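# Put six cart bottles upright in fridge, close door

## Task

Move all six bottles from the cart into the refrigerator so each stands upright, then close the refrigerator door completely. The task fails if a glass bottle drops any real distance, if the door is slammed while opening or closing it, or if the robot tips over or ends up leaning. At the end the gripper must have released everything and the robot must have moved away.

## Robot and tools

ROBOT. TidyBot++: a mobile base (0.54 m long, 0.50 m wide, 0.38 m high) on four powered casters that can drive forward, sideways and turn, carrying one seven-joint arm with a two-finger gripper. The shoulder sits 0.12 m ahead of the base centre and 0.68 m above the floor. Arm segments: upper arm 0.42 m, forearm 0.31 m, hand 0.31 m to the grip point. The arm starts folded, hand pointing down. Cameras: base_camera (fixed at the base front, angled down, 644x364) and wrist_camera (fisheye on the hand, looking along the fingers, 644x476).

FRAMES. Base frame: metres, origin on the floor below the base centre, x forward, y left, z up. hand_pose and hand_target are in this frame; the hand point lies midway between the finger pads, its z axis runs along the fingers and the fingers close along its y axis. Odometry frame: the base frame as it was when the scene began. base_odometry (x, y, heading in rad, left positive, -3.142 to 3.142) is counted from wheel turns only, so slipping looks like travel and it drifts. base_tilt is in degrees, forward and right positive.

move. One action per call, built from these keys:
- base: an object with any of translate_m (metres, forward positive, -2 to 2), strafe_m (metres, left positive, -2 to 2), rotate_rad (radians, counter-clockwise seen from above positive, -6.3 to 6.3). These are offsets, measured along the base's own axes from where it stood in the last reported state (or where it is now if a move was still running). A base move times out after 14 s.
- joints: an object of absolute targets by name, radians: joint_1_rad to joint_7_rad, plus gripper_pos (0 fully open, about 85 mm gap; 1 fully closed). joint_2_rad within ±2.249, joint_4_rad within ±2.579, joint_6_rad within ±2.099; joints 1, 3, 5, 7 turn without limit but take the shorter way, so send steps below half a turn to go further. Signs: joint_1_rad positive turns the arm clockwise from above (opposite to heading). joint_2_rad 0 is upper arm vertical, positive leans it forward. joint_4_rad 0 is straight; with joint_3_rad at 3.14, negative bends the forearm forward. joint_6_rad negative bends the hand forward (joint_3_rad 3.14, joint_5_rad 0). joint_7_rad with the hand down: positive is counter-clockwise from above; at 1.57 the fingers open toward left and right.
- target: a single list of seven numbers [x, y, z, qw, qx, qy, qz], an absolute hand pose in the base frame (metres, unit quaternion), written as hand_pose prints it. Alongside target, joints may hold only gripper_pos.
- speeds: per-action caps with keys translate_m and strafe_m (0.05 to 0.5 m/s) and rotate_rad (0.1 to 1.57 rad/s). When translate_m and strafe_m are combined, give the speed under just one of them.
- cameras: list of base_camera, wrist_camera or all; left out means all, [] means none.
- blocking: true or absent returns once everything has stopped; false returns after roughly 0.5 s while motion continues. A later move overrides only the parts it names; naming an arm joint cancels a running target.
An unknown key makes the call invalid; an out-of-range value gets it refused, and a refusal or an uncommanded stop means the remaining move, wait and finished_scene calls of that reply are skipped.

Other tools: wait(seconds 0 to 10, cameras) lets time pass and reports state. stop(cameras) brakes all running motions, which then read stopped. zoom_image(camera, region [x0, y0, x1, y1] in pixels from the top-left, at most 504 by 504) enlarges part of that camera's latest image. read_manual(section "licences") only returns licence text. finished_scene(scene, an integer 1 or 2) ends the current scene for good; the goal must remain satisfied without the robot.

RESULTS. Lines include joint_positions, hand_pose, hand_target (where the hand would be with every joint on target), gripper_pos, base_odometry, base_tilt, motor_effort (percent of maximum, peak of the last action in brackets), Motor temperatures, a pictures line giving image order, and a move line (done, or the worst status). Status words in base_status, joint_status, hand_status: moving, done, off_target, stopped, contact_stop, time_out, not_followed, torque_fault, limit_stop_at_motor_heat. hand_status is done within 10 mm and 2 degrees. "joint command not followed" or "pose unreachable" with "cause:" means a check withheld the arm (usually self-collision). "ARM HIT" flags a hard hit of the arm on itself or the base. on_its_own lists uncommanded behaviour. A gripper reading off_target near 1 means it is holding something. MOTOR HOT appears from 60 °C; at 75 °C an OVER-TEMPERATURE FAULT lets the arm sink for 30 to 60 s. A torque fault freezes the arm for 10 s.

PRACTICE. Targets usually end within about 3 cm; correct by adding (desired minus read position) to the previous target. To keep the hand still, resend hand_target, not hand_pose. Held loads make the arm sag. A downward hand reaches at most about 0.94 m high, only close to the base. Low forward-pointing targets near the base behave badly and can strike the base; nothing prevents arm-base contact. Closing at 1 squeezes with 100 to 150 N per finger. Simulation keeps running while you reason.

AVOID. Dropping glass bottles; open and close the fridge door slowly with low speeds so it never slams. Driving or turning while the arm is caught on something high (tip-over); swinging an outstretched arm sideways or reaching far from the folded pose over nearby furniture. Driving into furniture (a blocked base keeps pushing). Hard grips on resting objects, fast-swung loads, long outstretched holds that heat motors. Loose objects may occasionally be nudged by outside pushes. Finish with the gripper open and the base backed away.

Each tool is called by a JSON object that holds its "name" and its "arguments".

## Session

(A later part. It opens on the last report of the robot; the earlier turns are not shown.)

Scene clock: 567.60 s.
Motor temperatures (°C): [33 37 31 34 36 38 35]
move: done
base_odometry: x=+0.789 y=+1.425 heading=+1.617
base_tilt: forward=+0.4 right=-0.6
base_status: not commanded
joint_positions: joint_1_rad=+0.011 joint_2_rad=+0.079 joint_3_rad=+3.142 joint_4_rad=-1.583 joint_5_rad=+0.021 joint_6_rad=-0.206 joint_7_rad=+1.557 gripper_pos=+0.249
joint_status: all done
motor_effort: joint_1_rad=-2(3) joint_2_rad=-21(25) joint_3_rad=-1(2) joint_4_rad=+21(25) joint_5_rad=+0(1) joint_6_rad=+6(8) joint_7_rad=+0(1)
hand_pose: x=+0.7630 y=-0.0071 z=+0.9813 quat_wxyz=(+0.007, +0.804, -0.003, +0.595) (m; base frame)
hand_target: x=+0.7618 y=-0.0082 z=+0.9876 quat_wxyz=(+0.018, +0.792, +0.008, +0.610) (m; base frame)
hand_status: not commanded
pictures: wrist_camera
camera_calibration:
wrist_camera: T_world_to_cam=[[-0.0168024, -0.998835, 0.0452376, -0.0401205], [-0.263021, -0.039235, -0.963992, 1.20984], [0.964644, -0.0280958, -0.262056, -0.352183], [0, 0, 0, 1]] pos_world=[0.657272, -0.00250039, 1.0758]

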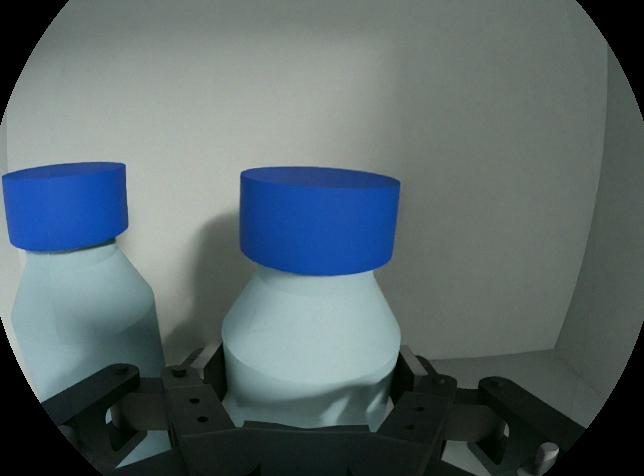

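Upright and resting. Release and back out, straight toward the cart.

{"name": "move", "arguments": {"joints": {"gripper_pos":0.0}, "cameras": []}}

{"name": "move", "arguments": {"base": {"translate_m":-0.15}, "speeds": {"translate_m":0.12}, "cameras": ["wrist_camera"]}}

{"name": "move", "arguments": {"base": {"translate_m":-0.53}, "cameras": []}}

{"name": "move", "arguments": {"base": {"translate_m":-0.75,"strafe_m":0.08,"rotate_rad":-0.567}, "joints": {"joint_2_rad":0.1,"joint_4_rad":-1.75,"joint_6_rad":0.05}, "cameras": ["base_camera"]}}

Scene clock: 574.13 s.
Motor temperatures (°C): [33 37 31 34 36 38 35]
move: done
base_odometry: x=+0.789 y=+1.425 heading=+1.617
base_tilt: forward=+0.4 right=-0.6
base_status: not commanded
joint_positions: joint_1_rad=+0.011 joint_2_rad=+0.079 joint_3_rad=+3.142 joint_4_rad=-1.592 joint_5_rad=+0.021 joint_6_rad=-0.206 joint_7_rad=+1.557 gripper_pos=+0.000
joint_status: all done
motor_effort: joint_1_rad=+1(2) joint_2_rad=-24(26) joint_3_rad=+1(2) joint_4_rad=+23(24) joint_5_rad=+0(1) joint_6_rad=+7(7) joint_7_rad=+0(1)
hand_pose: x=+0.7619 y=-0.0071 z=+0.9760 quat_wxyz=(+0.007, +0.807, -0.003, +0.591) (m; base frame)
hand_target: x=+0.7618 y=-0.0082 z=+0.9876 quat_wxyz=(+0.018, +0.792, +0.008, +0.610) (m; base frame)
hand_status: not commanded
pictures: none
No camera images: "cameras" was empty.

Scene clock: 575.90 s.
Motor temperatures (°C): [33 37 31 34 36 38 35]
move: done
base_odometry: x=+0.796 y=+1.275 heading=+1.617
base_tilt: forward=+0.4 right=-0.5
base_status: done
joint_positions: joint_1_rad=+0.011 joint_2_rad=+0.076 joint_3_rad=+3.142 joint_4_rad=-1.593 joint_5_rad=+0.021 joint_6_rad=-0.206 joint_7_rad=+1.557 gripper_pos=+0.000
joint_status: not commanded
motor_effort: joint_1_rad=+0(1) joint_2_rad=-25(28) joint_3_rad=+1(1) joint_4_rad=+22(24) joint_5_rad=+0(1) joint_6_rad=+7(7) joint_7_rad=+0(1)
hand_pose: x=+0.7609 y=-0.0071 z=+0.9777 quat_wxyz=(+0.007, +0.806, -0.003, +0.592) (m; base frame)
hand_target: x=+0.7618 y=-0.0082 z=+0.9876 quat_wxyz=(+0.018, +0.792, +0.008, +0.610) (m; base frame)
hand_status: not commanded
pictures: wrist_camera
camera_calibration:
wrist_camera: T_world_to_cam=[[-0.0164964, -0.998838, 0.0452718, -0.0402159], [-0.268907, -0.0391777, -0.962369, 1.20869], [0.963025, -0.0280495, -0.267949, -0.344124], [0, 0, 0, 1]] pos_world=[0.655763, -0.00246786, 1.07282]

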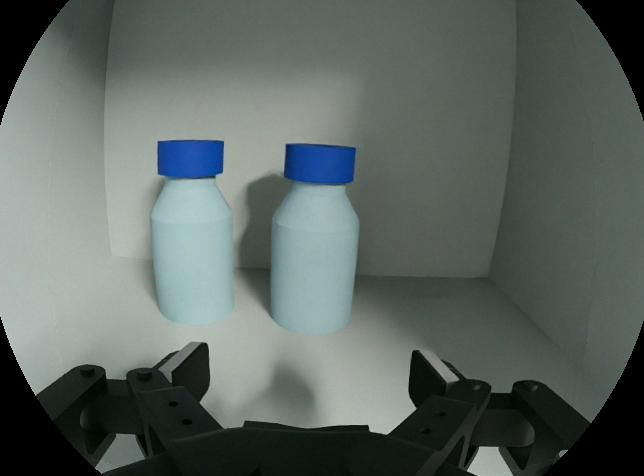

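Scene clock: 578.40 s.
Motor temperatures (°C): [33 37 31 34 36 38 35]
move: done
base_odometry: x=+0.820 y=+0.746 heading=+1.617
base_tilt: forward=+0.4 right=-0.6
base_status: done
joint_positions: joint_1_rad=+0.011 joint_2_rad=+0.070 joint_3_rad=+3.142 joint_4_rad=-1.594 joint_5_rad=+0.021 joint_6_rad=-0.206 joint_7_rad=+1.557 gripper_pos=+0.000
joint_status: not commanded
motor_effort: joint_1_rad=+0(1) joint_2_rad=-23(29) joint_3_rad=+0(1) joint_4_rad=+23(24) joint_5_rad=+0(1) joint_6_rad=+7(7) joint_7_rad=+1(1)
hand_pose: x=+0.7588 y=-0.0071 z=+0.9804 quat_wxyz=(+0.007, +0.805, -0.003, +0.594) (m; base frame)
hand_target: x=+0.7618 y=-0.0082 z=+0.9876 quat_wxyz=(+0.018, +0.792, +0.008, +0.610) (m; base frame)
hand_status: not commanded
pictures: none
No camera images: "cameras" was empty.

Scene clock: 581.33 s.
Motor temperatures (°C): [33 37 31 34 36 38 35]
move: done
base_odometry: x=+0.775 y=-0.007 heading=+1.049
base_tilt: forward=+0.4 right=-0.6
base_status: done
joint_positions: joint_1_rad=+0.014 joint_2_rad=+0.103 joint_3_rad=+3.144 joint_4_rad=-1.734 joint_5_rad=+0.021 joint_6_rad=-0.017 joint_7_rad=+1.557 gripper_pos=+0.000
joint_status: all done
motor_effort: joint_1_rad=+0(4) joint_2_rad=-25(29) joint_3_rad=+0(3) joint_4_rad=+22(24) joint_5_rad=+0(1) joint_6_rad=+7(8) joint_7_rad=+1(1)
hand_pose: x=+0.7644 y=-0.0090 z=+0.9309 quat_wxyz=(+0.007, +0.800, -0.003, +0.600) (m; base frame)
hand_target: x=+0.7663 y=-0.0045 z=+0.9431 quat_wxyz=(+0.014, +0.783, +0.012, +0.621) (m; base frame)
hand_status: not commanded
pictures: base_camera

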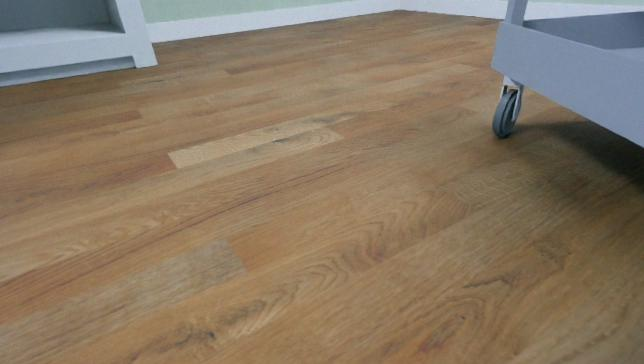

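{"name": "move", "arguments": {"base": {"translate_m":-0.277,"strafe_m":-0.8,"rotate_rad":0.1}, "speeds": {"translate_m":0.45}, "cameras": ["wrist_camera"]}}

Scene clock: 594.47 s.
Motor temperatures (°C): [33 37 31 34 36 38 35]
move: done
base_odometry: x=+1.331 y=-0.646 heading=+1.150
base_tilt: forward=+0.4 right=-0.5
base_status: done
joint_positions: joint_1_rad=+0.012 joint_2_rad=+0.103 joint_3_rad=+3.137 joint_4_rad=-1.734 joint_5_rad=+0.021 joint_6_rad=-0.015 joint_7_rad=+1.557 gripper_pos=+0.000
joint_status: not commanded
motor_effort: joint_1_rad=+0(5) joint_2_rad=-24(26) joint_3_rad=+1(5) joint_4_rad=+23(23) joint_5_rad=+0(1) joint_6_rad=+7(7) joint_7_rad=+0(1)
hand_pose: x=+0.7645 y=-0.0033 z=+0.9313 quat_wxyz=(+0.004, +0.799, +0.000, +0.601) (m; base frame)
hand_target: x=+0.7663 y=-0.0045 z=+0.9431 quat_wxyz=(+0.014, +0.783, +0.012, +0.621) (m; base frame)
hand_status: not commanded
pictures: wrist_camera
camera_calibration:
wrist_camera: T_world_to_cam=[[-0.00940555, -0.998989, 0.0439526, -0.038505], [-0.247254, -0.0402663, -0.968114, 1.15403], [0.968905, -0.0199731, -0.246625, -0.384257], [0, 0, 0, 1]] pos_world=[0.657285, 0.000327762, 1.02416]

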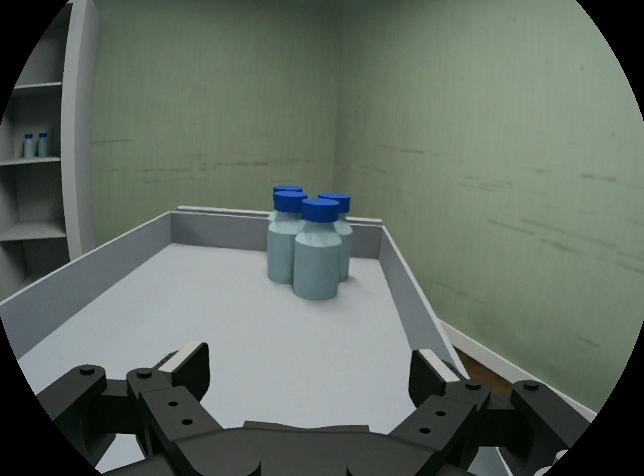

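{"name": "move", "arguments": {"base": {"translate_m":0.2,"strafe_m":-0.002}, "joints": {"joint_2_rad":0.262,"joint_4_rad":-1.8,"joint_6_rad":0.234}, "speeds": {"translate_m":0.2}, "cameras": ["wrist_camera"]}}

Scene clock: 599.80 s.
Motor temperatures (°C): [33 37 31 34 36 38 35]
move: done
base_odometry: x=+1.415 y=-0.464 heading=+1.150
base_tilt: forward=+0.4 right=-0.6
base_status: done
joint_positions: joint_1_rad=+0.012 joint_2_rad=+0.266 joint_3_rad=+3.137 joint_4_rad=-1.789 joint_5_rad=+0.021 joint_6_rad=+0.167 joint_7_rad=+1.557 gripper_pos=+0.000
joint_status: all done
motor_effort: joint_1_rad=+0(1) joint_2_rad=-30(33) joint_3_rad=+0(2) joint_4_rad=+21(24) joint_5_rad=+0(1) joint_6_rad=+7(8) joint_7_rad=+0(1)
hand_pose: x=+0.8036 y=-0.0026 z=+0.8443 quat_wxyz=(+0.002, +0.810, +0.001, +0.587) (m; base frame)
hand_target: x=+0.8062 y=-0.0016 z=+0.8606 quat_wxyz=(+0.009, +0.792, +0.015, +0.610) (m; base frame)
hand_status: not commanded
pictures: wrist_camera
camera_calibration:
wrist_camera: T_world_to_cam=[[-0.00440381, -0.999118, 0.0417481, -0.035734], [-0.28177, -0.0388172, -0.958696, 1.09927], [0.959472, -0.0159853, -0.281351, -0.406684], [0, 0, 0, 1]] pos_world=[0.699785, 0.000466877, 0.940933]

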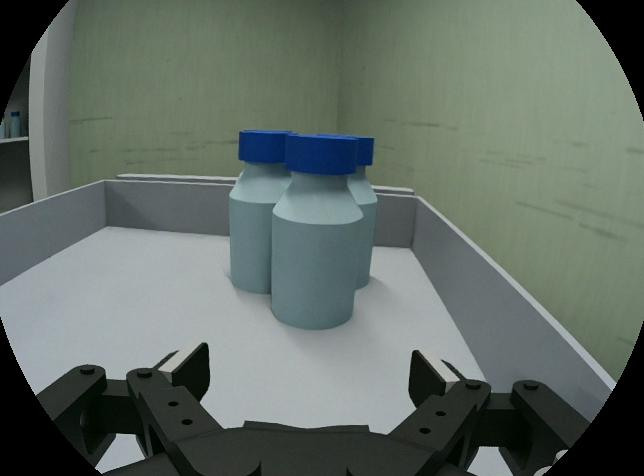

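{"name": "move", "arguments": {"base": {"translate_m":0.112,"strafe_m":-0.003}, "speeds": {"translate_m":0.08}, "cameras": ["wrist_camera"]}}

Scene clock: 606.07 s.
Motor temperatures (°C): [33 37 31 34 36 38 35]
move: done
base_odometry: x=+1.463 y=-0.363 heading=+1.150
base_tilt: forward=+0.4 right=-0.6
base_status: done
joint_positions: joint_1_rad=+0.012 joint_2_rad=+0.266 joint_3_rad=+3.137 joint_4_rad=-1.789 joint_5_rad=+0.021 joint_6_rad=+0.168 joint_7_rad=+1.557 gripper_pos=+0.000
joint_status: not commanded
motor_effort: joint_1_rad=+0(1) joint_2_rad=-28(32) joint_3_rad=+0(1) joint_4_rad=+21(22) joint_5_rad=+0(1) joint_6_rad=+7(7) joint_7_rad=+1(1)
hand_pose: x=+0.8036 y=-0.0026 z=+0.8446 quat_wxyz=(+0.002, +0.810, +0.001, +0.587) (m; base frame)
hand_target: x=+0.8062 y=-0.0016 z=+0.8606 quat_wxyz=(+0.009, +0.792, +0.015, +0.610) (m; base frame)
hand_status: not commanded
pictures: wrist_camera
camera_calibration:
wrist_camera: T_world_to_cam=[[-0.00442763, -0.999119, 0.0417444, -0.0357207], [-0.280928, -0.0388209, -0.958943, 1.09911], [0.959719, -0.015973, -0.280509, -0.407512], [0, 0, 0, 1]] pos_world=[0.699711, 0.000470182, 0.941168]

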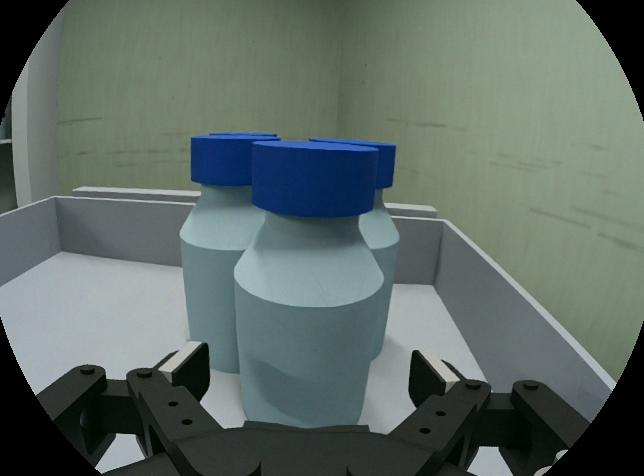

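{"name": "move", "arguments": {"base": {"translate_m":0.022,"strafe_m":0.001}, "speeds": {"translate_m":0.06}, "cameras": ["wrist_camera"]}}

{"name": "move", "arguments": {"joints": {"gripper_pos":0.4}, "cameras": ["wrist_camera"]}}

Scene clock: 610.83 s.
Motor temperatures (°C): [33 37 31 34 36 38 35]
move: done
base_odometry: x=+1.472 y=-0.343 heading=+1.149
base_tilt: forward=+0.4 right=-0.6
base_status: done
joint_positions: joint_1_rad=+0.012 joint_2_rad=+0.266 joint_3_rad=+3.137 joint_4_rad=-1.789 joint_5_rad=+0.021 joint_6_rad=+0.168 joint_7_rad=+1.557 gripper_pos=+0.000
joint_status: not commanded
motor_effort: joint_1_rad=+0(1) joint_2_rad=-29(32) joint_3_rad=+1(1) joint_4_rad=+21(22) joint_5_rad=+0(1) joint_6_rad=+7(7) joint_7_rad=+0(1)
hand_pose: x=+0.8036 y=-0.0026 z=+0.8449 quat_wxyz=(+0.002, +0.810, +0.001, +0.587) (m; base frame)
hand_target: x=+0.8062 y=-0.0016 z=+0.8606 quat_wxyz=(+0.009, +0.792, +0.015, +0.610) (m; base frame)
hand_status: not commanded
pictures: wrist_camera
camera_calibration:
wrist_camera: T_world_to_cam=[[-0.00444407, -0.999119, 0.0417427, -0.0357129], [-0.280378, -0.0388238, -0.959104, 1.09903], [0.959879, -0.0159661, -0.279959, -0.408034], [0, 0, 0, 1]] pos_world=[0.699649, 0.000472334, 0.941341]

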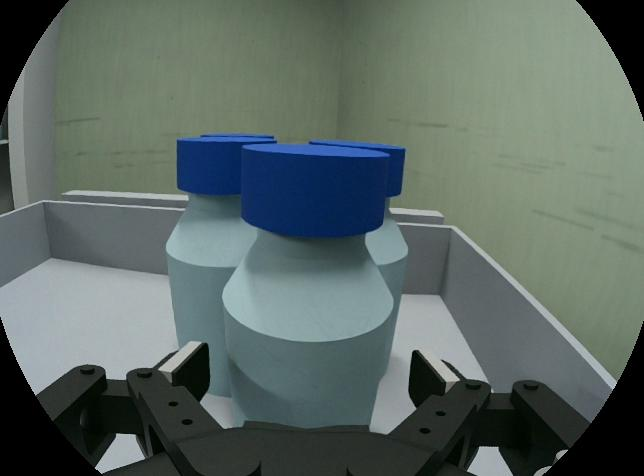

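Scene clock: 611.70 s.
Motor temperatures (°C): [33 37 31 34 36 38 35]
move: done
base_odometry: x=+1.472 y=-0.343 heading=+1.149
base_tilt: forward=+0.4 right=-0.5
base_status: not commanded
joint_positions: joint_1_rad=+0.012 joint_2_rad=+0.261 joint_3_rad=+3.137 joint_4_rad=-1.794 joint_5_rad=+0.021 joint_6_rad=+0.171 joint_7_rad=+1.557 gripper_pos=+0.400
joint_status: all done
motor_effort: joint_1_rad=+0(5) joint_2_rad=-29(30) joint_3_rad=+0(5) joint_4_rad=+21(27) joint_5_rad=+0(1) joint_6_rad=+7(10) joint_7_rad=+0(1)
hand_pose: x=+0.8018 y=-0.0030 z=+0.8460 quat_wxyz=(+0.002, +0.809, +0.000, +0.588) (m; base frame)
hand_target: x=+0.8062 y=-0.0016 z=+0.8606 quat_wxyz=(+0.009, +0.792, +0.015, +0.610) (m; base frame)
hand_status: not commanded
pictures: wrist_camera
camera_calibration:
wrist_camera: T_world_to_cam=[[-0.00519185, -0.999114, 0.0417691, -0.0356311], [-0.278146, -0.0386785, -0.95976, 1.09838], [0.960525, -0.0166009, -0.277699, -0.408426], [0, 0, 0, 1]] pos_world=[0.69763, 0.00010404, 0.942253]

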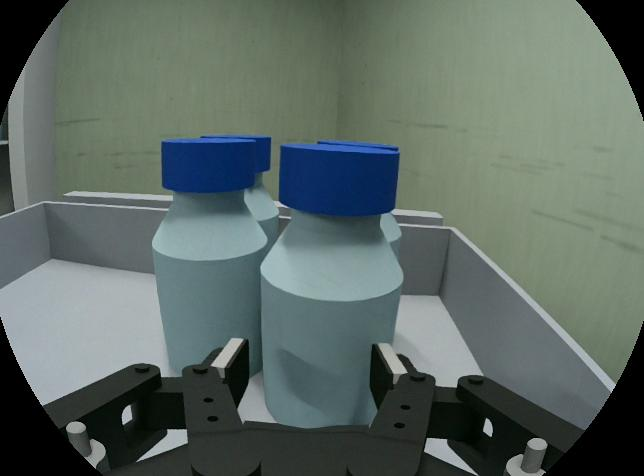

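{"name": "move", "arguments": {"joints": {"gripper_pos":0.0}, "cameras": []}}

{"name": "move", "arguments": {"base": {"translate_m":-0.1}, "speeds": {"translate_m":0.1}, "cameras": []}}

{"name": "move", "arguments": {"base": {"translate_m":0.03,"strafe_m":-0.145,"rotate_rad":0.151}, "speeds": {"translate_m":0.1,"rotate_rad":0.2}, "cameras": ["wrist_camera"]}}

Scene clock: 642.83 s.
Motor temperatures (°C): [33 37 31 34 36 38 35]
move: done
base_odometry: x=+1.472 y=-0.343 heading=+1.149
base_tilt: forward=+0.4 right=-0.5
base_status: not commanded
joint_positions: joint_1_rad=+0.012 joint_2_rad=+0.261 joint_3_rad=+3.137 joint_4_rad=-1.794 joint_5_rad=+0.021 joint_6_rad=+0.171 joint_7_rad=+1.557 gripper_pos=+0.000
joint_status: all done
motor_effort: joint_1_rad=+0(1) joint_2_rad=-29(29) joint_3_rad=+0(1) joint_4_rad=+22(22) joint_5_rad=+0(0) joint_6_rad=+7(7) joint_7_rad=+0(1)
hand_pose: x=+0.8018 y=-0.0030 z=+0.8460 quat_wxyz=(+0.002, +0.809, +0.000, +0.588) (m; base frame)
hand_target: x=+0.8062 y=-0.0016 z=+0.8606 quat_wxyz=(+0.009, +0.792, +0.015, +0.610) (m; base frame)
hand_status: not commanded
pictures: none
No camera images: "cameras" was empty.

Scene clock: 644.37 s.
Motor temperatures (°C): [33 37 31 34 36 38 35]
move: done
base_odometry: x=+1.431 y=-0.434 heading=+1.149
base_tilt: forward=+0.4 right=-0.5
base_status: done
joint_positions: joint_1_rad=+0.012 joint_2_rad=+0.262 joint_3_rad=+3.137 joint_4_rad=-1.794 joint_5_rad=+0.021 joint_6_rad=+0.171 joint_7_rad=+1.557 gripper_pos=+0.000
joint_status: not commanded
motor_effort: joint_1_rad=+1(1) joint_2_rad=-29(32) joint_3_rad=+0(1) joint_4_rad=+22(22) joint_5_rad=+0(0) joint_6_rad=+7(7) joint_7_rad=+1(1)
hand_pose: x=+0.8020 y=-0.0030 z=+0.8454 quat_wxyz=(+0.002, +0.809, +0.000, +0.588) (m; base frame)
hand_target: x=+0.8062 y=-0.0016 z=+0.8606 quat_wxyz=(+0.009, +0.792, +0.015, +0.610) (m; base frame)
hand_status: not commanded
pictures: none
No camera images: "cameras" was empty.

Scene clock: 646.37 s.
Motor temperatures (°C): [33 37 31 34 36 38 35]
move: done
base_odometry: x=+1.575 y=-0.466 heading=+1.302
base_tilt: forward=+0.4 right=-0.5
base_status: done
joint_positions: joint_1_rad=+0.013 joint_2_rad=+0.262 joint_3_rad=+3.137 joint_4_rad=-1.794 joint_5_rad=+0.021 joint_6_rad=+0.171 joint_7_rad=+1.557 gripper_pos=+0.000
joint_status: not commanded
motor_effort: joint_1_rad=+0(3) joint_2_rad=-29(30) joint_3_rad=-1(2) joint_4_rad=+21(22) joint_5_rad=+0(1) joint_6_rad=+7(7) joint_7_rad=+0(1)
hand_pose: x=+0.8020 y=-0.0031 z=+0.8454 quat_wxyz=(+0.002, +0.809, +0.000, +0.588) (m; base frame)
hand_target: x=+0.8062 y=-0.0016 z=+0.8606 quat_wxyz=(+0.009, +0.792, +0.015, +0.610) (m; base frame)
hand_status: not commanded
pictures: wrist_camera
camera_calibration:
wrist_camera: T_world_to_cam=[[-0.00527473, -0.999114, 0.0417603, -0.0356125], [-0.278848, -0.0386348, -0.959558, 1.09826], [0.960321, -0.0167062, -0.278397, -0.408013], [0, 0, 0, 1]] pos_world=[0.697882, 0.0000336621, 0.941739]

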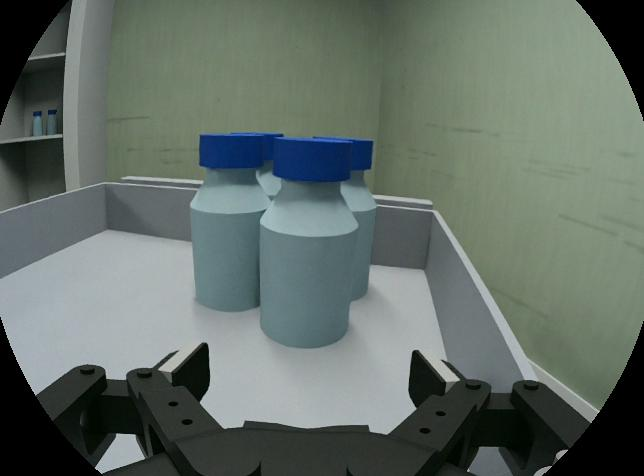

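{"name": "move", "arguments": {"base": {"translate_m":0.095,"strafe_m":0.003}, "speeds": {"translate_m":0.07}, "cameras": ["wrist_camera"]}}

Scene clock: 654.60 s.
Motor temperatures (°C): [33 37 31 34 36 38 35]
move: done
base_odometry: x=+1.598 y=-0.373 heading=+1.301
base_tilt: forward=+0.4 right=-0.5
base_status: done
joint_positions: joint_1_rad=+0.013 joint_2_rad=+0.262 joint_3_rad=+3.137 joint_4_rad=-1.794 joint_5_rad=+0.021 joint_6_rad=+0.171 joint_7_rad=+1.557 gripper_pos=+0.000
joint_status: not commanded
motor_effort: joint_1_rad=+1(2) joint_2_rad=-29(31) joint_3_rad=+0(2) joint_4_rad=+21(22) joint_5_rad=+0(0) joint_6_rad=+7(7) joint_7_rad=+1(1)
hand_pose: x=+0.8021 y=-0.0031 z=+0.8453 quat_wxyz=(+0.002, +0.809, +0.000, +0.588) (m; base frame)
hand_target: x=+0.8062 y=-0.0016 z=+0.8606 quat_wxyz=(+0.009, +0.792, +0.015, +0.610) (m; base frame)
hand_status: not commanded
pictures: wrist_camera
camera_calibration:
wrist_camera: T_world_to_cam=[[-0.00527058, -0.999114, 0.0417575, -0.035609], [-0.27887, -0.0386329, -0.959552, 1.0982], [0.960314, -0.0167023, -0.278419, -0.408062], [0, 0, 0, 1]] pos_world=[0.697935, 0.0000336005, 0.941654]

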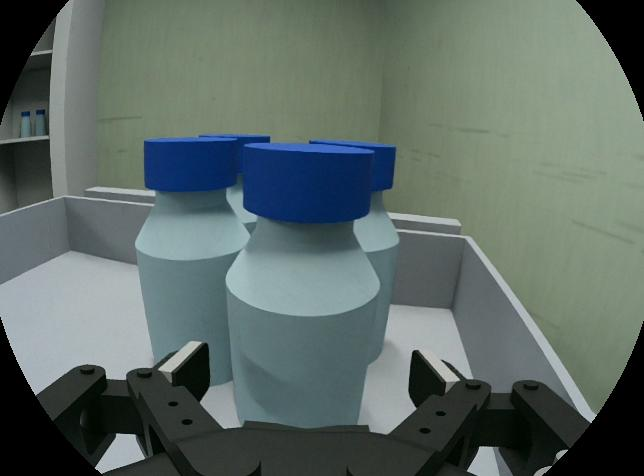

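{"name": "move", "arguments": {"base": {"translate_m":0.022,"strafe_m":0.003}, "speeds": {"translate_m":0.05}, "cameras": ["wrist_camera"]}}

Scene clock: 659.60 s.
Motor temperatures (°C): [33 37 31 34 36 38 35]
move: done
base_odometry: x=+1.601 y=-0.351 heading=+1.301
base_tilt: forward=+0.4 right=-0.6
base_status: done
joint_positions: joint_1_rad=+0.013 joint_2_rad=+0.262 joint_3_rad=+3.137 joint_4_rad=-1.794 joint_5_rad=+0.021 joint_6_rad=+0.171 joint_7_rad=+1.557 gripper_pos=+0.000
joint_status: not commanded
motor_effort: joint_1_rad=+0(1) joint_2_rad=-28(31) joint_3_rad=+0(1) joint_4_rad=+22(22) joint_5_rad=+0(1) joint_6_rad=+6(7) joint_7_rad=+0(1)
hand_pose: x=+0.8021 y=-0.0031 z=+0.8452 quat_wxyz=(+0.002, +0.809, +0.000, +0.588) (m; base frame)
hand_target: x=+0.8062 y=-0.0016 z=+0.8606 quat_wxyz=(+0.009, +0.792, +0.015, +0.610) (m; base frame)
hand_status: not commanded
pictures: wrist_camera
camera_calibration:
wrist_camera: T_world_to_cam=[[-0.0052647, -0.999114, 0.0417558, -0.0356079], [-0.27898, -0.0386309, -0.959519, 1.09817], [0.960282, -0.0167006, -0.27853, -0.408005], [0, 0, 0, 1]] pos_world=[0.697981, 0.000033228, 0.941564]

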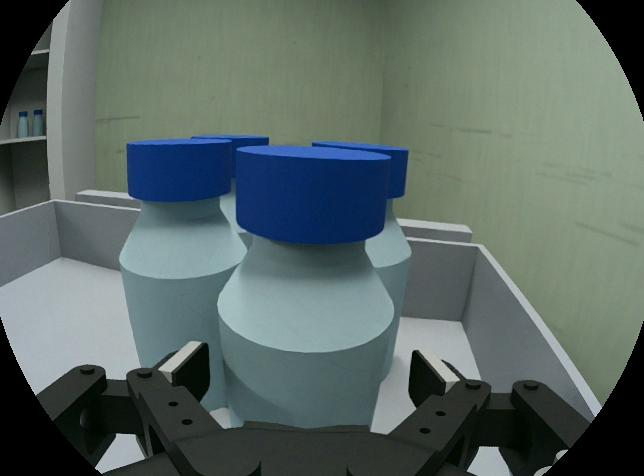

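{"name": "move", "arguments": {"base": {"translate_m":0.006,"strafe_m":0.002}, "speeds": {"translate_m":0.05}, "cameras": []}}

{"name": "move", "arguments": {"joints": {"gripper_pos":0.4}, "cameras": ["wrist_camera"]}}

Scene clock: 663.63 s.
Motor temperatures (°C): [33 37 31 34 36 39 35]
move: done
base_odometry: x=+1.601 y=-0.345 heading=+1.301
base_tilt: forward=+0.4 right=-0.6
base_status: done
joint_positions: joint_1_rad=+0.013 joint_2_rad=+0.263 joint_3_rad=+3.137 joint_4_rad=-1.794 joint_5_rad=+0.021 joint_6_rad=+0.171 joint_7_rad=+1.557 gripper_pos=+0.000
joint_status: not commanded
motor_effort: joint_1_rad=+0(1) joint_2_rad=-28(31) joint_3_rad=+0(1) joint_4_rad=+22(22) joint_5_rad=+0(0) joint_6_rad=+7(7) joint_7_rad=+0(1)
hand_pose: x=+0.8022 y=-0.0031 z=+0.8448 quat_wxyz=(+0.002, +0.809, +0.000, +0.587) (m; base frame)
hand_target: x=+0.8062 y=-0.0016 z=+0.8606 quat_wxyz=(+0.009, +0.792, +0.015, +0.610) (m; base frame)
hand_status: not commanded
pictures: none
No camera images: "cameras" was empty.

Scene clock: 664.40 s.
Motor temperatures (°C): [33 37 31 34 36 39 35]
move: off_target
base_odometry: x=+1.601 y=-0.345 heading=+1.301
base_tilt: forward=+0.4 right=-0.6
base_status: not commanded
joint_positions: joint_1_rad=+0.012 joint_2_rad=+0.263 joint_3_rad=+3.137 joint_4_rad=-1.794 joint_5_rad=+0.021 joint_6_rad=+0.173 joint_7_rad=+1.557 gripper_pos=+0.252
joint_status: gripper_pos off_target (ended at +0.252, target +0.400)
motor_effort: joint_1_rad=+1(2) joint_2_rad=-28(29) joint_3_rad=+1(2) joint_4_rad=+22(23) joint_5_rad=+0(1) joint_6_rad=+7(7) joint_7_rad=+0(1)
hand_pose: x=+0.8023 y=-0.0028 z=+0.8454 quat_wxyz=(+0.002, +0.809, +0.001, +0.588) (m; base frame)
hand_target: x=+0.8062 y=-0.0016 z=+0.8606 quat_wxyz=(+0.009, +0.792, +0.015, +0.610) (m; base frame)
hand_status: not commanded
pictures: wrist_camera
camera_calibration:
wrist_camera: T_world_to_cam=[[-0.00481403, -0.999117, 0.0417437, -0.0356381], [-0.277986, -0.0387617, -0.959803, 1.09785], [0.960573, -0.0162247, -0.277554, -0.409183], [0, 0, 0, 1]] pos_world=[0.698065, 0.00030893, 0.941634]

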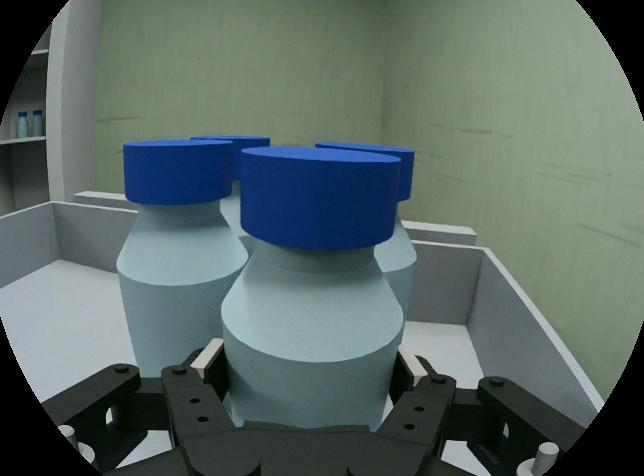

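{"name": "move", "arguments": {"joints": {"gripper_pos":0.55}, "cameras": []}}

{"name": "move", "arguments": {"joints": {"joint_2_rad":0.08,"joint_4_rad":-1.6,"joint_6_rad":-0.14}, "cameras": ["wrist_camera"]}}

{"name": "move", "arguments": {"base": {"translate_m":-0.35}, "joints": {"joint_2_rad":0.066,"joint_4_rad":-1.364,"joint_6_rad":-0.40}, "speeds": {"translate_m":0.3}, "cameras": ["wrist_camera"]}}

{"name": "move", "arguments": {"base": {"translate_m":0.451,"strafe_m":0.92}, "speeds": {"translate_m":0.45}, "cameras": []}}

{"name": "move", "arguments": {"base": {"translate_m":0.769,"strafe_m":0.015,"rotate_rad":0.316}, "speeds": {"translate_m":0.4,"rotate_rad":0.4}}}

Scene clock: 676.53 s.
Motor temperatures (°C): [33 37 31 34 36 39 35]
move: off_target
base_odometry: x=+1.601 y=-0.345 heading=+1.301
base_tilt: forward=+0.4 right=-0.6
base_status: not commanded
joint_positions: joint_1_rad=+0.012 joint_2_rad=+0.263 joint_3_rad=+3.137 joint_4_rad=-1.794 joint_5_rad=+0.021 joint_6_rad=+0.173 joint_7_rad=+1.557 gripper_pos=+0.252
joint_status: gripper_pos off_target (ended at +0.252, target +0.550)
motor_effort: joint_1_rad=+1(1) joint_2_rad=-28(28) joint_3_rad=+0(1) joint_4_rad=+21(22) joint_5_rad=+0(1) joint_6_rad=+7(7) joint_7_rad=+1(1)
hand_pose: x=+0.8023 y=-0.0028 z=+0.8454 quat_wxyz=(+0.002, +0.809, +0.001, +0.588) (m; base frame)
hand_target: x=+0.8062 y=-0.0016 z=+0.8606 quat_wxyz=(+0.009, +0.792, +0.015, +0.610) (m; base frame)
hand_status: not commanded
pictures: none
No camera images: "cameras" was empty.

Scene clock: 678.10 s.
Motor temperatures (°C): [33 37 31 34 36 39 35]
move: done
base_odometry: x=+1.601 y=-0.345 heading=+1.301
base_tilt: forward=+0.4 right=-0.6
base_status: not commanded
joint_positions: joint_1_rad=+0.012 joint_2_rad=+0.110 joint_3_rad=+3.137 joint_4_rad=-1.637 joint_5_rad=+0.021 joint_6_rad=-0.087 joint_7_rad=+1.557 gripper_pos=+0.252
joint_status: all done
motor_effort: joint_1_rad=+0(1) joint_2_rad=-31(38) joint_3_rad=+0(1) joint_4_rad=+28(30) joint_5_rad=+0(1) joint_6_rad=+11(13) joint_7_rad=+1(1)
hand_pose: x=+0.7752 y=-0.0041 z=+0.9638 quat_wxyz=(+0.005, +0.794, -0.001, +0.608) (m; base frame)
hand_target: x=+0.7667 y=-0.0080 z=+0.9903 quat_wxyz=(+0.018, +0.789, +0.009, +0.614) (m; base frame)
hand_status: not commanded
pictures: wrist_camera
camera_calibration:
wrist_camera: T_world_to_cam=[[-0.0120284, -0.998951, 0.0441937, -0.0388298], [-0.230107, -0.0402454, -0.972333, 1.17881], [0.973091, -0.0218649, -0.229381, -0.406514], [0, 0, 0, 1]] pos_world=[0.66636, -0.000235657, 1.05467]

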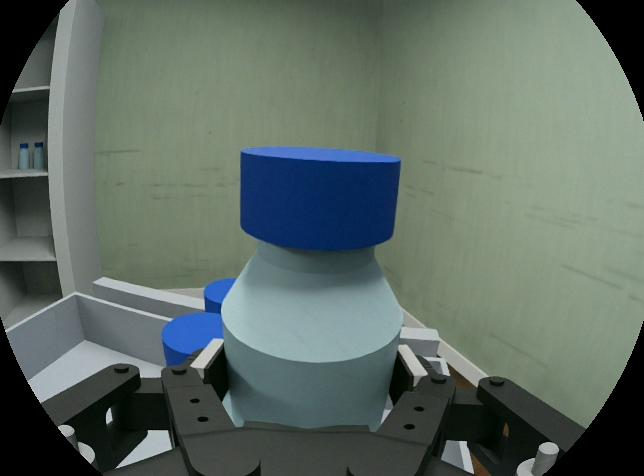

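Scene clock: 680.23 s.
Motor temperatures (°C): [33 37 31 34 36 38 35]
move: off_target
base_odometry: x=+1.508 y=-0.682 heading=+1.301
base_tilt: forward=+0.4 right=-0.5
base_status: done
joint_positions: joint_1_rad=+0.012 joint_2_rad=+0.099 joint_3_rad=+3.137 joint_4_rad=-1.408 joint_5_rad=+0.021 joint_6_rad=-0.345 joint_7_rad=+1.557 gripper_pos=+0.252
joint_status: joint_4_rad off_target (ended at -1.408, target -1.364); the others done
motor_effort: joint_1_rad=+0(3) joint_2_rad=-29(36) joint_3_rad=+0(2) joint_4_rad=+29(30) joint_5_rad=+0(1) joint_6_rad=+11(12) joint_7_rad=+1(1)
hand_pose: x=+0.7733 y=-0.0060 z=+1.0339 quat_wxyz=(+0.007, +0.799, -0.003, +0.601) (m; base frame)
hand_target: x=+0.7588 y=-0.0126 z=+1.0662 quat_wxyz=(+0.023, +0.792, +0.002, +0.610) (m; base frame)
hand_status: not commanded
pictures: wrist_camera
camera_calibration:
wrist_camera: T_world_to_cam=[[-0.0168938, -0.998858, 0.0446811, -0.0405186], [-0.247748, -0.0391121, -0.968035, 1.25574], [0.968677, -0.0274234, -0.246805, -0.367152], [0, 0, 0, 1]] pos_world=[0.666073, -0.00142638, 1.12679]

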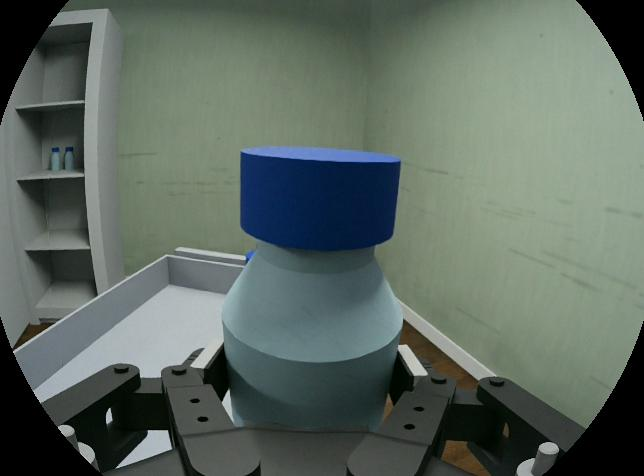

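Scene clock: 683.53 s.
Motor temperatures (°C): [33 37 31 34 36 38 35]
move: done
base_odometry: x=+0.741 y=-0.002 heading=+1.302
base_tilt: forward=+0.4 right=-0.6
base_status: done
joint_positions: joint_1_rad=+0.010 joint_2_rad=+0.099 joint_3_rad=+3.137 joint_4_rad=-1.408 joint_5_rad=+0.021 joint_6_rad=-0.346 joint_7_rad=+1.557 gripper_pos=+0.252
joint_status: not commanded
motor_effort: joint_1_rad=+1(4) joint_2_rad=-30(32) joint_3_rad=+1(3) joint_4_rad=+29(29) joint_5_rad=+0(1) joint_6_rad=+11(12) joint_7_rad=+1(1)
hand_pose: x=+0.7731 y=-0.0043 z=+1.0337 quat_wxyz=(+0.006, +0.800, -0.002, +0.600) (m; base frame)
hand_target: x=+0.7588 y=-0.0126 z=+1.0662 quat_wxyz=(+0.023, +0.792, +0.002, +0.610) (m; base frame)
hand_status: not commanded
pictures: none
No camera images: "cameras" was empty.

Scene clock: 686.53 s.
Motor temperatures (°C): [33 37 31 34 36 38 35]
move: done
base_odometry: x=+0.931 y=+0.743 heading=+1.618
base_tilt: forward=+0.4 right=-0.5
base_status: done
joint_positions: joint_1_rad=+0.010 joint_2_rad=+0.099 joint_3_rad=+3.139 joint_4_rad=-1.408 joint_5_rad=+0.021 joint_6_rad=-0.348 joint_7_rad=+1.557 gripper_pos=+0.252
joint_status: not commanded
motor_effort: joint_1_rad=+1(4) joint_2_rad=-30(33) joint_3_rad=+1(4) joint_4_rad=+28(30) joint_5_rad=+0(1) joint_6_rad=+11(12) joint_7_rad=+0(1)
hand_pose: x=+0.7731 y=-0.0056 z=+1.0330 quat_wxyz=(+0.007, +0.800, -0.003, +0.600) (m; base frame)
hand_target: x=+0.7588 y=-0.0126 z=+1.0662 quat_wxyz=(+0.023, +0.792, +0.002, +0.610) (m; base frame)
hand_status: not commanded
pictures: base_camera, wrist_camera
camera_calibration:
wrist_camera: T_world_to_cam=[[-0.0163668, -0.998857, 0.044912, -0.0407758], [-0.250798, -0.0393808, -0.967238, 1.25631], [0.967901, -0.0270945, -0.249867, -0.363433], [0, 0, 0, 1]] pos_world=[0.66618, -0.00110161, 1.12617]

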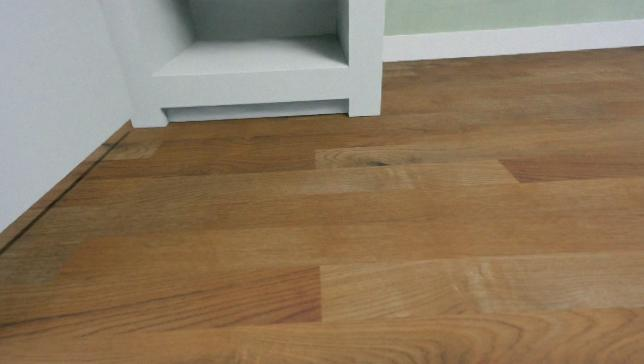

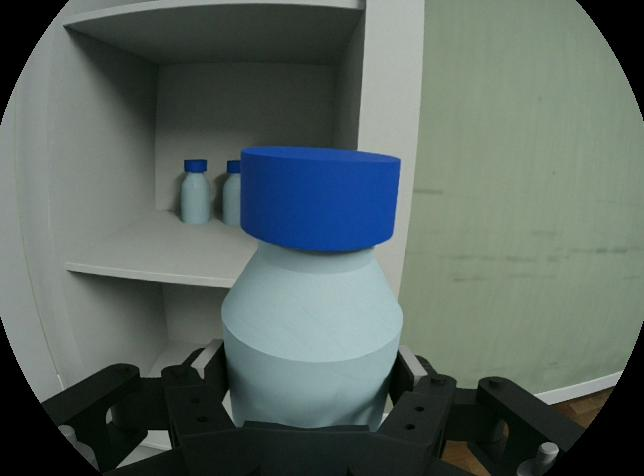

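{"name": "move", "arguments": {"base": {"translate_m":0.42,"strafe_m":0.05}, "speeds": {"translate_m":0.25}}}

Scene clock: 703.90 s.
Motor temperatures (°C): [33 38 31 34 36 38 35]
move: done
base_odometry: x=+0.861 y=+1.161 heading=+1.618
base_tilt: forward=+0.4 right=-0.5
base_status: done
joint_positions: joint_1_rad=+0.010 joint_2_rad=+0.099 joint_3_rad=+3.139 joint_4_rad=-1.408 joint_5_rad=+0.021 joint_6_rad=-0.349 joint_7_rad=+1.557 gripper_pos=+0.252
joint_status: not commanded
motor_effort: joint_1_rad=+0(1) joint_2_rad=-31(34) joint_3_rad=+0(1) joint_4_rad=+29(29) joint_5_rad=+0(1) joint_6_rad=+11(12) joint_7_rad=+1(1)
hand_pose: x=+0.7730 y=-0.0056 z=+1.0328 quat_wxyz=(+0.007, +0.800, -0.003, +0.599) (m; base frame)
hand_target: x=+0.7588 y=-0.0126 z=+1.0662 quat_wxyz=(+0.023, +0.792, +0.002, +0.610) (m; base frame)
hand_status: not commanded
pictures: base_camera, wrist_camera
camera_calibration:
wrist_camera: T_world_to_cam=[[-0.0163504, -0.998857, 0.0449177, -0.0407909], [-0.251507, -0.0393707, -0.967054, 1.25646], [0.967717, -0.0271088, -0.250576, -0.362545], [0, 0, 0, 1]] pos_world=[0.666183, -0.0011048, 1.12605]

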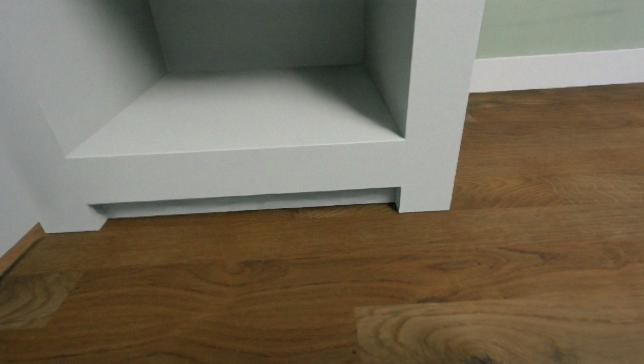

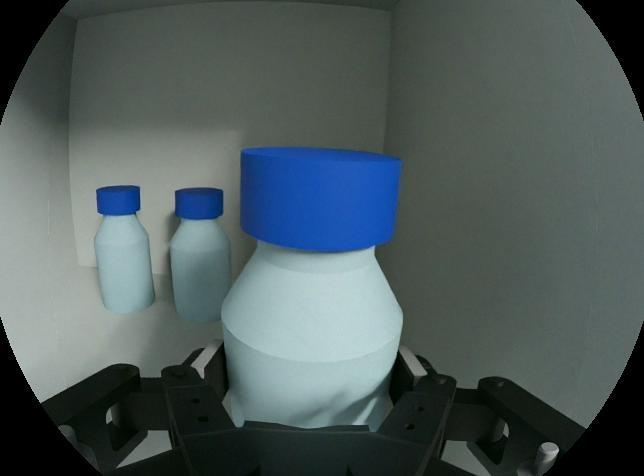

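{"name": "move", "arguments": {"base": {"translate_m":0.264,"strafe_m":0.01}, "speeds": {"translate_m":0.15}, "cameras": ["wrist_camera"]}}

{"name": "move", "arguments": {"joints": {"joint_2_rad":0.06,"joint_4_rad":-1.45,"joint_6_rad":-0.33}, "cameras": []}}

{"name": "move", "arguments": {"joints": {"joint_2_rad":0.06,"joint_4_rad":-1.52,"joint_6_rad":-0.25}, "cameras": ["wrist_camera"]}}

{"name": "move", "arguments": {"joints": {"joint_2_rad":0.065,"joint_4_rad":-1.57,"joint_6_rad":-0.18}, "cameras": []}}

{"name": "move", "arguments": {"joints": {"joint_2_rad":0.07,"joint_4_rad":-1.61,"joint_6_rad":-0.15}, "cameras": ["wrist_camera"]}}

Scene clock: 715.20 s.
Motor temperatures (°C): [33 38 31 34 36 38 35]
move: done
base_odometry: x=+0.838 y=+1.424 heading=+1.619
base_tilt: forward=+0.4 right=-0.5
base_status: done
joint_positions: joint_1_rad=+0.010 joint_2_rad=+0.099 joint_3_rad=+3.139 joint_4_rad=-1.408 joint_5_rad=+0.021 joint_6_rad=-0.349 joint_7_rad=+1.557 gripper_pos=+0.252
joint_status: not commanded
motor_effort: joint_1_rad=+0(2) joint_2_rad=-30(33) joint_3_rad=+0(1) joint_4_rad=+28(30) joint_5_rad=+0(1) joint_6_rad=+11(12) joint_7_rad=+1(1)
hand_pose: x=+0.7729 y=-0.0057 z=+1.0327 quat_wxyz=(+0.007, +0.801, -0.003, +0.599) (m; base frame)
hand_target: x=+0.7588 y=-0.0126 z=+1.0662 quat_wxyz=(+0.023, +0.792, +0.002, +0.610) (m; base frame)
hand_status: not commanded
pictures: wrist_camera
camera_calibration:
wrist_camera: T_world_to_cam=[[-0.0164333, -0.998855, 0.0449205, -0.0407884], [-0.25184, -0.0393432, -0.966969, 1.25656], [0.967629, -0.0272033, -0.250905, -0.362085], [0, 0, 0, 1]] pos_world=[0.666145, -0.00115462, 1.12604]

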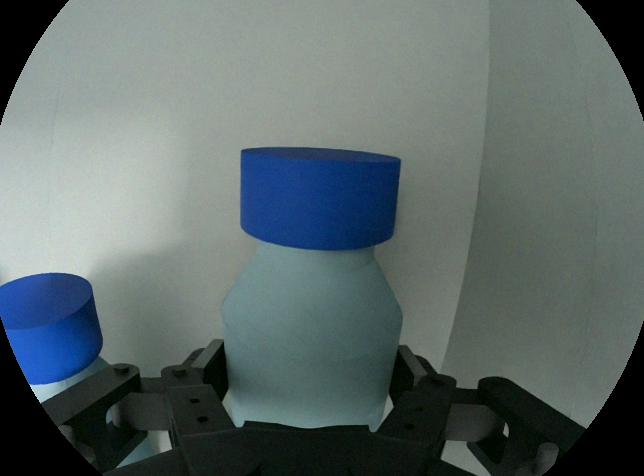

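Scene clock: 716.07 s.
Motor temperatures (°C): [33 38 31 34 36 38 35]
move: done
base_odometry: x=+0.838 y=+1.424 heading=+1.619
base_tilt: forward=+0.4 right=-0.6
base_status: not commanded
joint_positions: joint_1_rad=+0.010 joint_2_rad=+0.099 joint_3_rad=+3.139 joint_4_rad=-1.470 joint_5_rad=+0.021 joint_6_rad=-0.349 joint_7_rad=+1.557 gripper_pos=+0.252
joint_status: all done
motor_effort: joint_1_rad=+0(1) joint_2_rad=-29(33) joint_3_rad=+0(1) joint_4_rad=+29(30) joint_5_rad=+0(1) joint_6_rad=+11(12) joint_7_rad=+1(1)
hand_pose: x=+0.7674 y=-0.0056 z=+0.9955 quat_wxyz=(+0.007, +0.819, -0.003, +0.574) (m; base frame)
hand_target: x=+0.7580 y=-0.0114 z=+1.0383 quat_wxyz=(+0.022, +0.795, +0.004, +0.606) (m; base frame)
hand_status: not commanded
pictures: none
No camera images: "cameras" was empty.

Scene clock: 716.87 s.
Motor temperatures (°C): [33 38 31 34 36 38 35]
move: done
base_odometry: x=+0.838 y=+1.424 heading=+1.618
base_tilt: forward=+0.4 right=-0.6
base_status: not commanded
joint_positions: joint_1_rad=+0.010 joint_2_rad=+0.097 joint_3_rad=+3.139 joint_4_rad=-1.520 joint_5_rad=+0.021 joint_6_rad=-0.313 joint_7_rad=+1.557 gripper_pos=+0.252
joint_status: all done
motor_effort: joint_1_rad=+0(1) joint_2_rad=-29(30) joint_3_rad=+0(1) joint_4_rad=+27(28) joint_5_rad=+0(1) joint_6_rad=+10(11) joint_7_rad=+0(1)
hand_pose: x=+0.7650 y=-0.0054 z=+0.9768 quat_wxyz=(+0.006, +0.822, -0.002, +0.570) (m; base frame)
hand_target: x=+0.7594 y=-0.0100 z=+1.0193 quat_wxyz=(+0.020, +0.792, +0.006, +0.610) (m; base frame)
hand_status: not commanded
pictures: wrist_camera
camera_calibration:
wrist_camera: T_world_to_cam=[[-0.012335, -0.99889, 0.0454623, -0.0417674], [-0.32172, -0.0390836, -0.946028, 1.23348], [0.946755, -0.0262954, -0.32088, -0.284127], [0, 0, 0, 1]] pos_world=[0.665316, -0.000983588, 1.07763]

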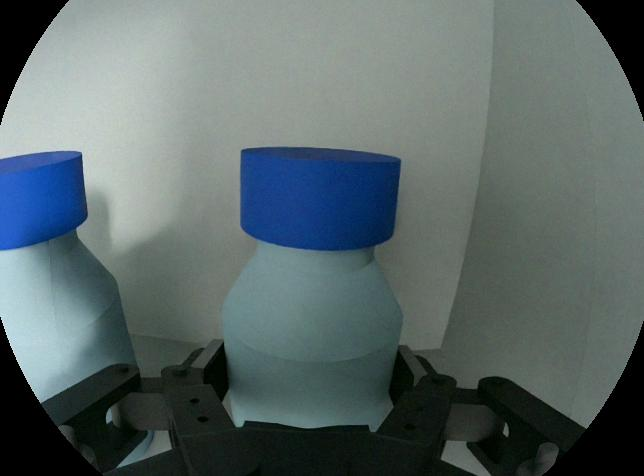

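Scene clock: 717.60 s.
Motor temperatures (°C): [33 38 31 34 36 38 35]
move: done
base_odometry: x=+0.838 y=+1.424 heading=+1.618
base_tilt: forward=+0.4 right=-0.6
base_status: not commanded
joint_positions: joint_1_rad=+0.010 joint_2_rad=+0.090 joint_3_rad=+3.139 joint_4_rad=-1.561 joint_5_rad=+0.021 joint_6_rad=-0.249 joint_7_rad=+1.557 gripper_pos=+0.252
joint_status: all done
motor_effort: joint_1_rad=-1(2) joint_2_rad=-25(28) joint_3_rad=-1(1) joint_4_rad=+24(27) joint_5_rad=+0(1) joint_6_rad=+8(9) joint_7_rad=+1(1)
hand_pose: x=+0.7646 y=-0.0051 z=+0.9751 quat_wxyz=(+0.006, +0.813, -0.002, +0.582) (m; base frame)
hand_target: x=+0.7620 y=-0.0087 z=+1.0063 quat_wxyz=(+0.019, +0.788, +0.008, +0.616) (m; base frame)
hand_status: not commanded
pictures: none
No camera images: "cameras" was empty.

Scene clock: 718.27 s.
Motor temperatures (°C): [33 38 31 34 36 38 35]
move: done
base_odometry: x=+0.838 y=+1.424 heading=+1.618
base_tilt: forward=+0.4 right=-0.5
base_status: not commanded
joint_positions: joint_1_rad=+0.010 joint_2_rad=+0.085 joint_3_rad=+3.139 joint_4_rad=-1.587 joint_5_rad=+0.021 joint_6_rad=-0.209 joint_7_rad=+1.557 gripper_pos=+0.252
joint_status: all done
motor_effort: joint_1_rad=-2(2) joint_2_rad=-23(26) joint_3_rad=-2(2) joint_4_rad=+22(25) joint_5_rad=+0(0) joint_6_rad=+7(8) joint_7_rad=+1(1)
hand_pose: x=+0.7638 y=-0.0051 z=+0.9743 quat_wxyz=(+0.006, +0.808, -0.002, +0.589) (m; base frame)
hand_target: x=+0.7617 y=-0.0082 z=+0.9876 quat_wxyz=(+0.018, +0.792, +0.008, +0.610) (m; base frame)
hand_status: not commanded
pictures: wrist_camera
camera_calibration:
wrist_camera: T_world_to_cam=[[-0.0129224, -0.9989, 0.0450796, -0.040525], [-0.275147, -0.0397907, -0.960578, 1.2093], [0.961315, -0.0248165, -0.27433, -0.34023], [0, 0, 0, 1]] pos_world=[0.65928, -0.000804872, 1.07012]

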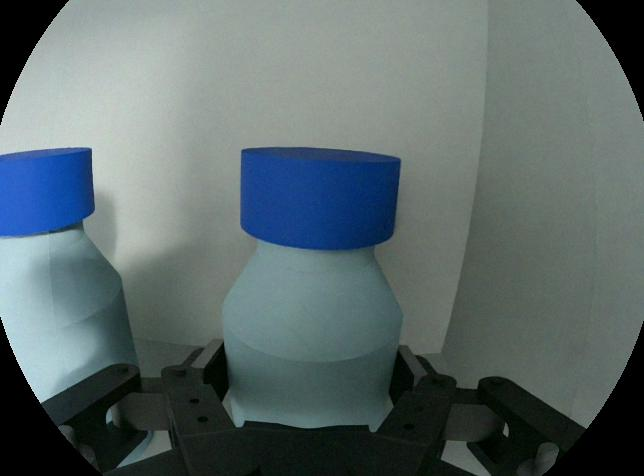

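{"name": "move", "arguments": {"joints": {"gripper_pos": 0}, "cameras": []}}

{"name": "move", "arguments": {"base": {"translate_m": -0.15}, "speeds": {"translate_m": 0.12}, "cameras": ["wrist_camera"]}}

{"name": "move", "arguments": {"base": {"translate_m": -0.53}, "speeds": {"translate_m": 0.4}, "cameras": ["wrist_camera"]}}

Scene clock: 752.33 s.
Motor temperatures (°C): [33 37 31 34 36 38 35]
move: done
base_odometry: x=+0.838 y=+1.424 heading=+1.618
base_tilt: forward=+0.4 right=-0.5
base_status: not commanded
joint_positions: joint_1_rad=+0.011 joint_2_rad=+0.085 joint_3_rad=+3.139 joint_4_rad=-1.591 joint_5_rad=+0.021 joint_6_rad=-0.209 joint_7_rad=+1.557 gripper_pos=+0.000
joint_status: all done
motor_effort: joint_1_rad=+0(2) joint_2_rad=-24(27) joint_3_rad=+0(2) joint_4_rad=+23(24) joint_5_rad=+0(1) joint_6_rad=+7(7) joint_7_rad=+1(1)
hand_pose: x=+0.7633 y=-0.0051 z=+0.9721 quat_wxyz=(+0.006, +0.809, -0.002, +0.588) (m; base frame)
hand_target: x=+0.7617 y=-0.0082 z=+0.9876 quat_wxyz=(+0.018, +0.792, +0.008, +0.610) (m; base frame)
hand_status: not commanded
pictures: none
No camera images: "cameras" was empty.

Scene clock: 754.17 s.
Motor temperatures (°C): [33 37 31 34 36 38 35]
move: done
base_odometry: x=+0.845 y=+1.274 heading=+1.618
base_tilt: forward=+0.4 right=-0.5
base_status: done
joint_positions: joint_1_rad=+0.011 joint_2_rad=+0.078 joint_3_rad=+3.139 joint_4_rad=-1.592 joint_5_rad=+0.021 joint_6_rad=-0.209 joint_7_rad=+1.557 gripper_pos=+0.000
joint_status: not commanded
motor_effort: joint_1_rad=+0(1) joint_2_rad=-24(29) joint_3_rad=+0(1) joint_4_rad=+23(24) joint_5_rad=+0(1) joint_6_rad=+7(7) joint_7_rad=+0(1)
hand_pose: x=+0.7613 y=-0.0052 z=+0.9755 quat_wxyz=(+0.006, +0.807, -0.002, +0.590) (m; base frame)
hand_target: x=+0.7617 y=-0.0082 z=+0.9876 quat_wxyz=(+0.018, +0.792, +0.008, +0.610) (m; base frame)
hand_status: not commanded
pictures: wrist_camera
camera_calibration:
wrist_camera: T_world_to_cam=[[-0.0132332, -0.998895, 0.0450879, -0.0405106], [-0.273488, -0.0397567, -0.961053, 1.20903], [0.961784, -0.0250488, -0.27266, -0.339524], [0, 0, 0, 1]] pos_world=[0.656669, -0.000903517, 1.07119]

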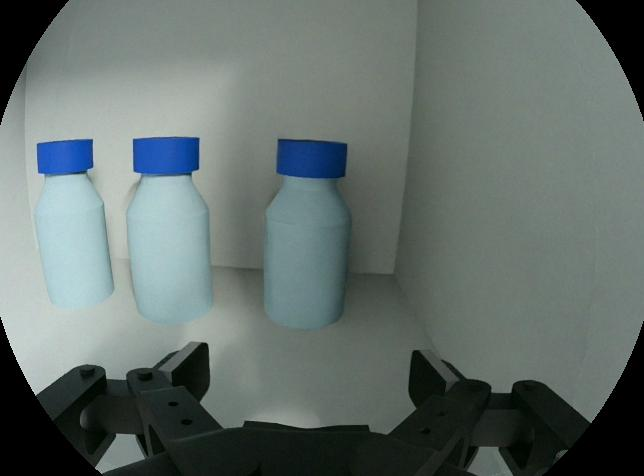

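Scene clock: 756.63 s.
Motor temperatures (°C): [33 37 31 34 36 38 35]
move: done
base_odometry: x=+0.870 y=+0.744 heading=+1.618
base_tilt: forward=+0.4 right=-0.5
base_status: done
joint_positions: joint_1_rad=+0.011 joint_2_rad=+0.076 joint_3_rad=+3.139 joint_4_rad=-1.593 joint_5_rad=+0.021 joint_6_rad=-0.209 joint_7_rad=+1.557 gripper_pos=+0.000
joint_status: not commanded
motor_effort: joint_1_rad=+0(1) joint_2_rad=-24(27) joint_3_rad=+0(1) joint_4_rad=+23(24) joint_5_rad=+0(1) joint_6_rad=+7(7) joint_7_rad=+0(1)
hand_pose: x=+0.7605 y=-0.0052 z=+0.9764 quat_wxyz=(+0.006, +0.807, -0.002, +0.591) (m; base frame)
hand_target: x=+0.7617 y=-0.0082 z=+0.9876 quat_wxyz=(+0.018, +0.792, +0.008, +0.610) (m; base frame)
hand_status: not commanded
pictures: wrist_camera
camera_calibration:
wrist_camera: T_world_to_cam=[[-0.0132913, -0.998895, 0.0450873, -0.0405068], [-0.272245, -0.0397726, -0.961406, 1.20904], [0.962136, -0.0250531, -0.271416, -0.340015], [0, 0, 0, 1]] pos_world=[0.655758, -0.000893726, 1.07192]

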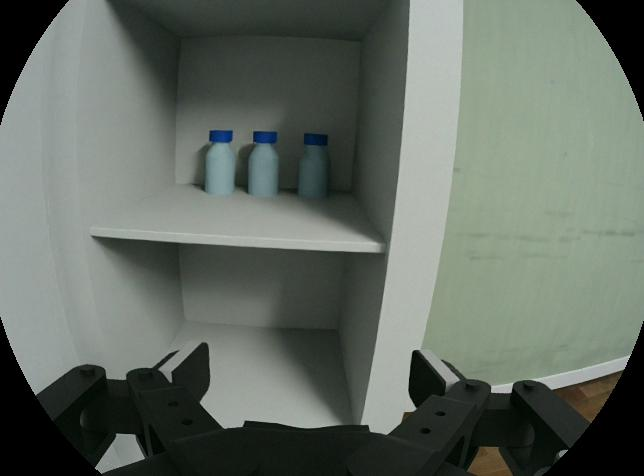

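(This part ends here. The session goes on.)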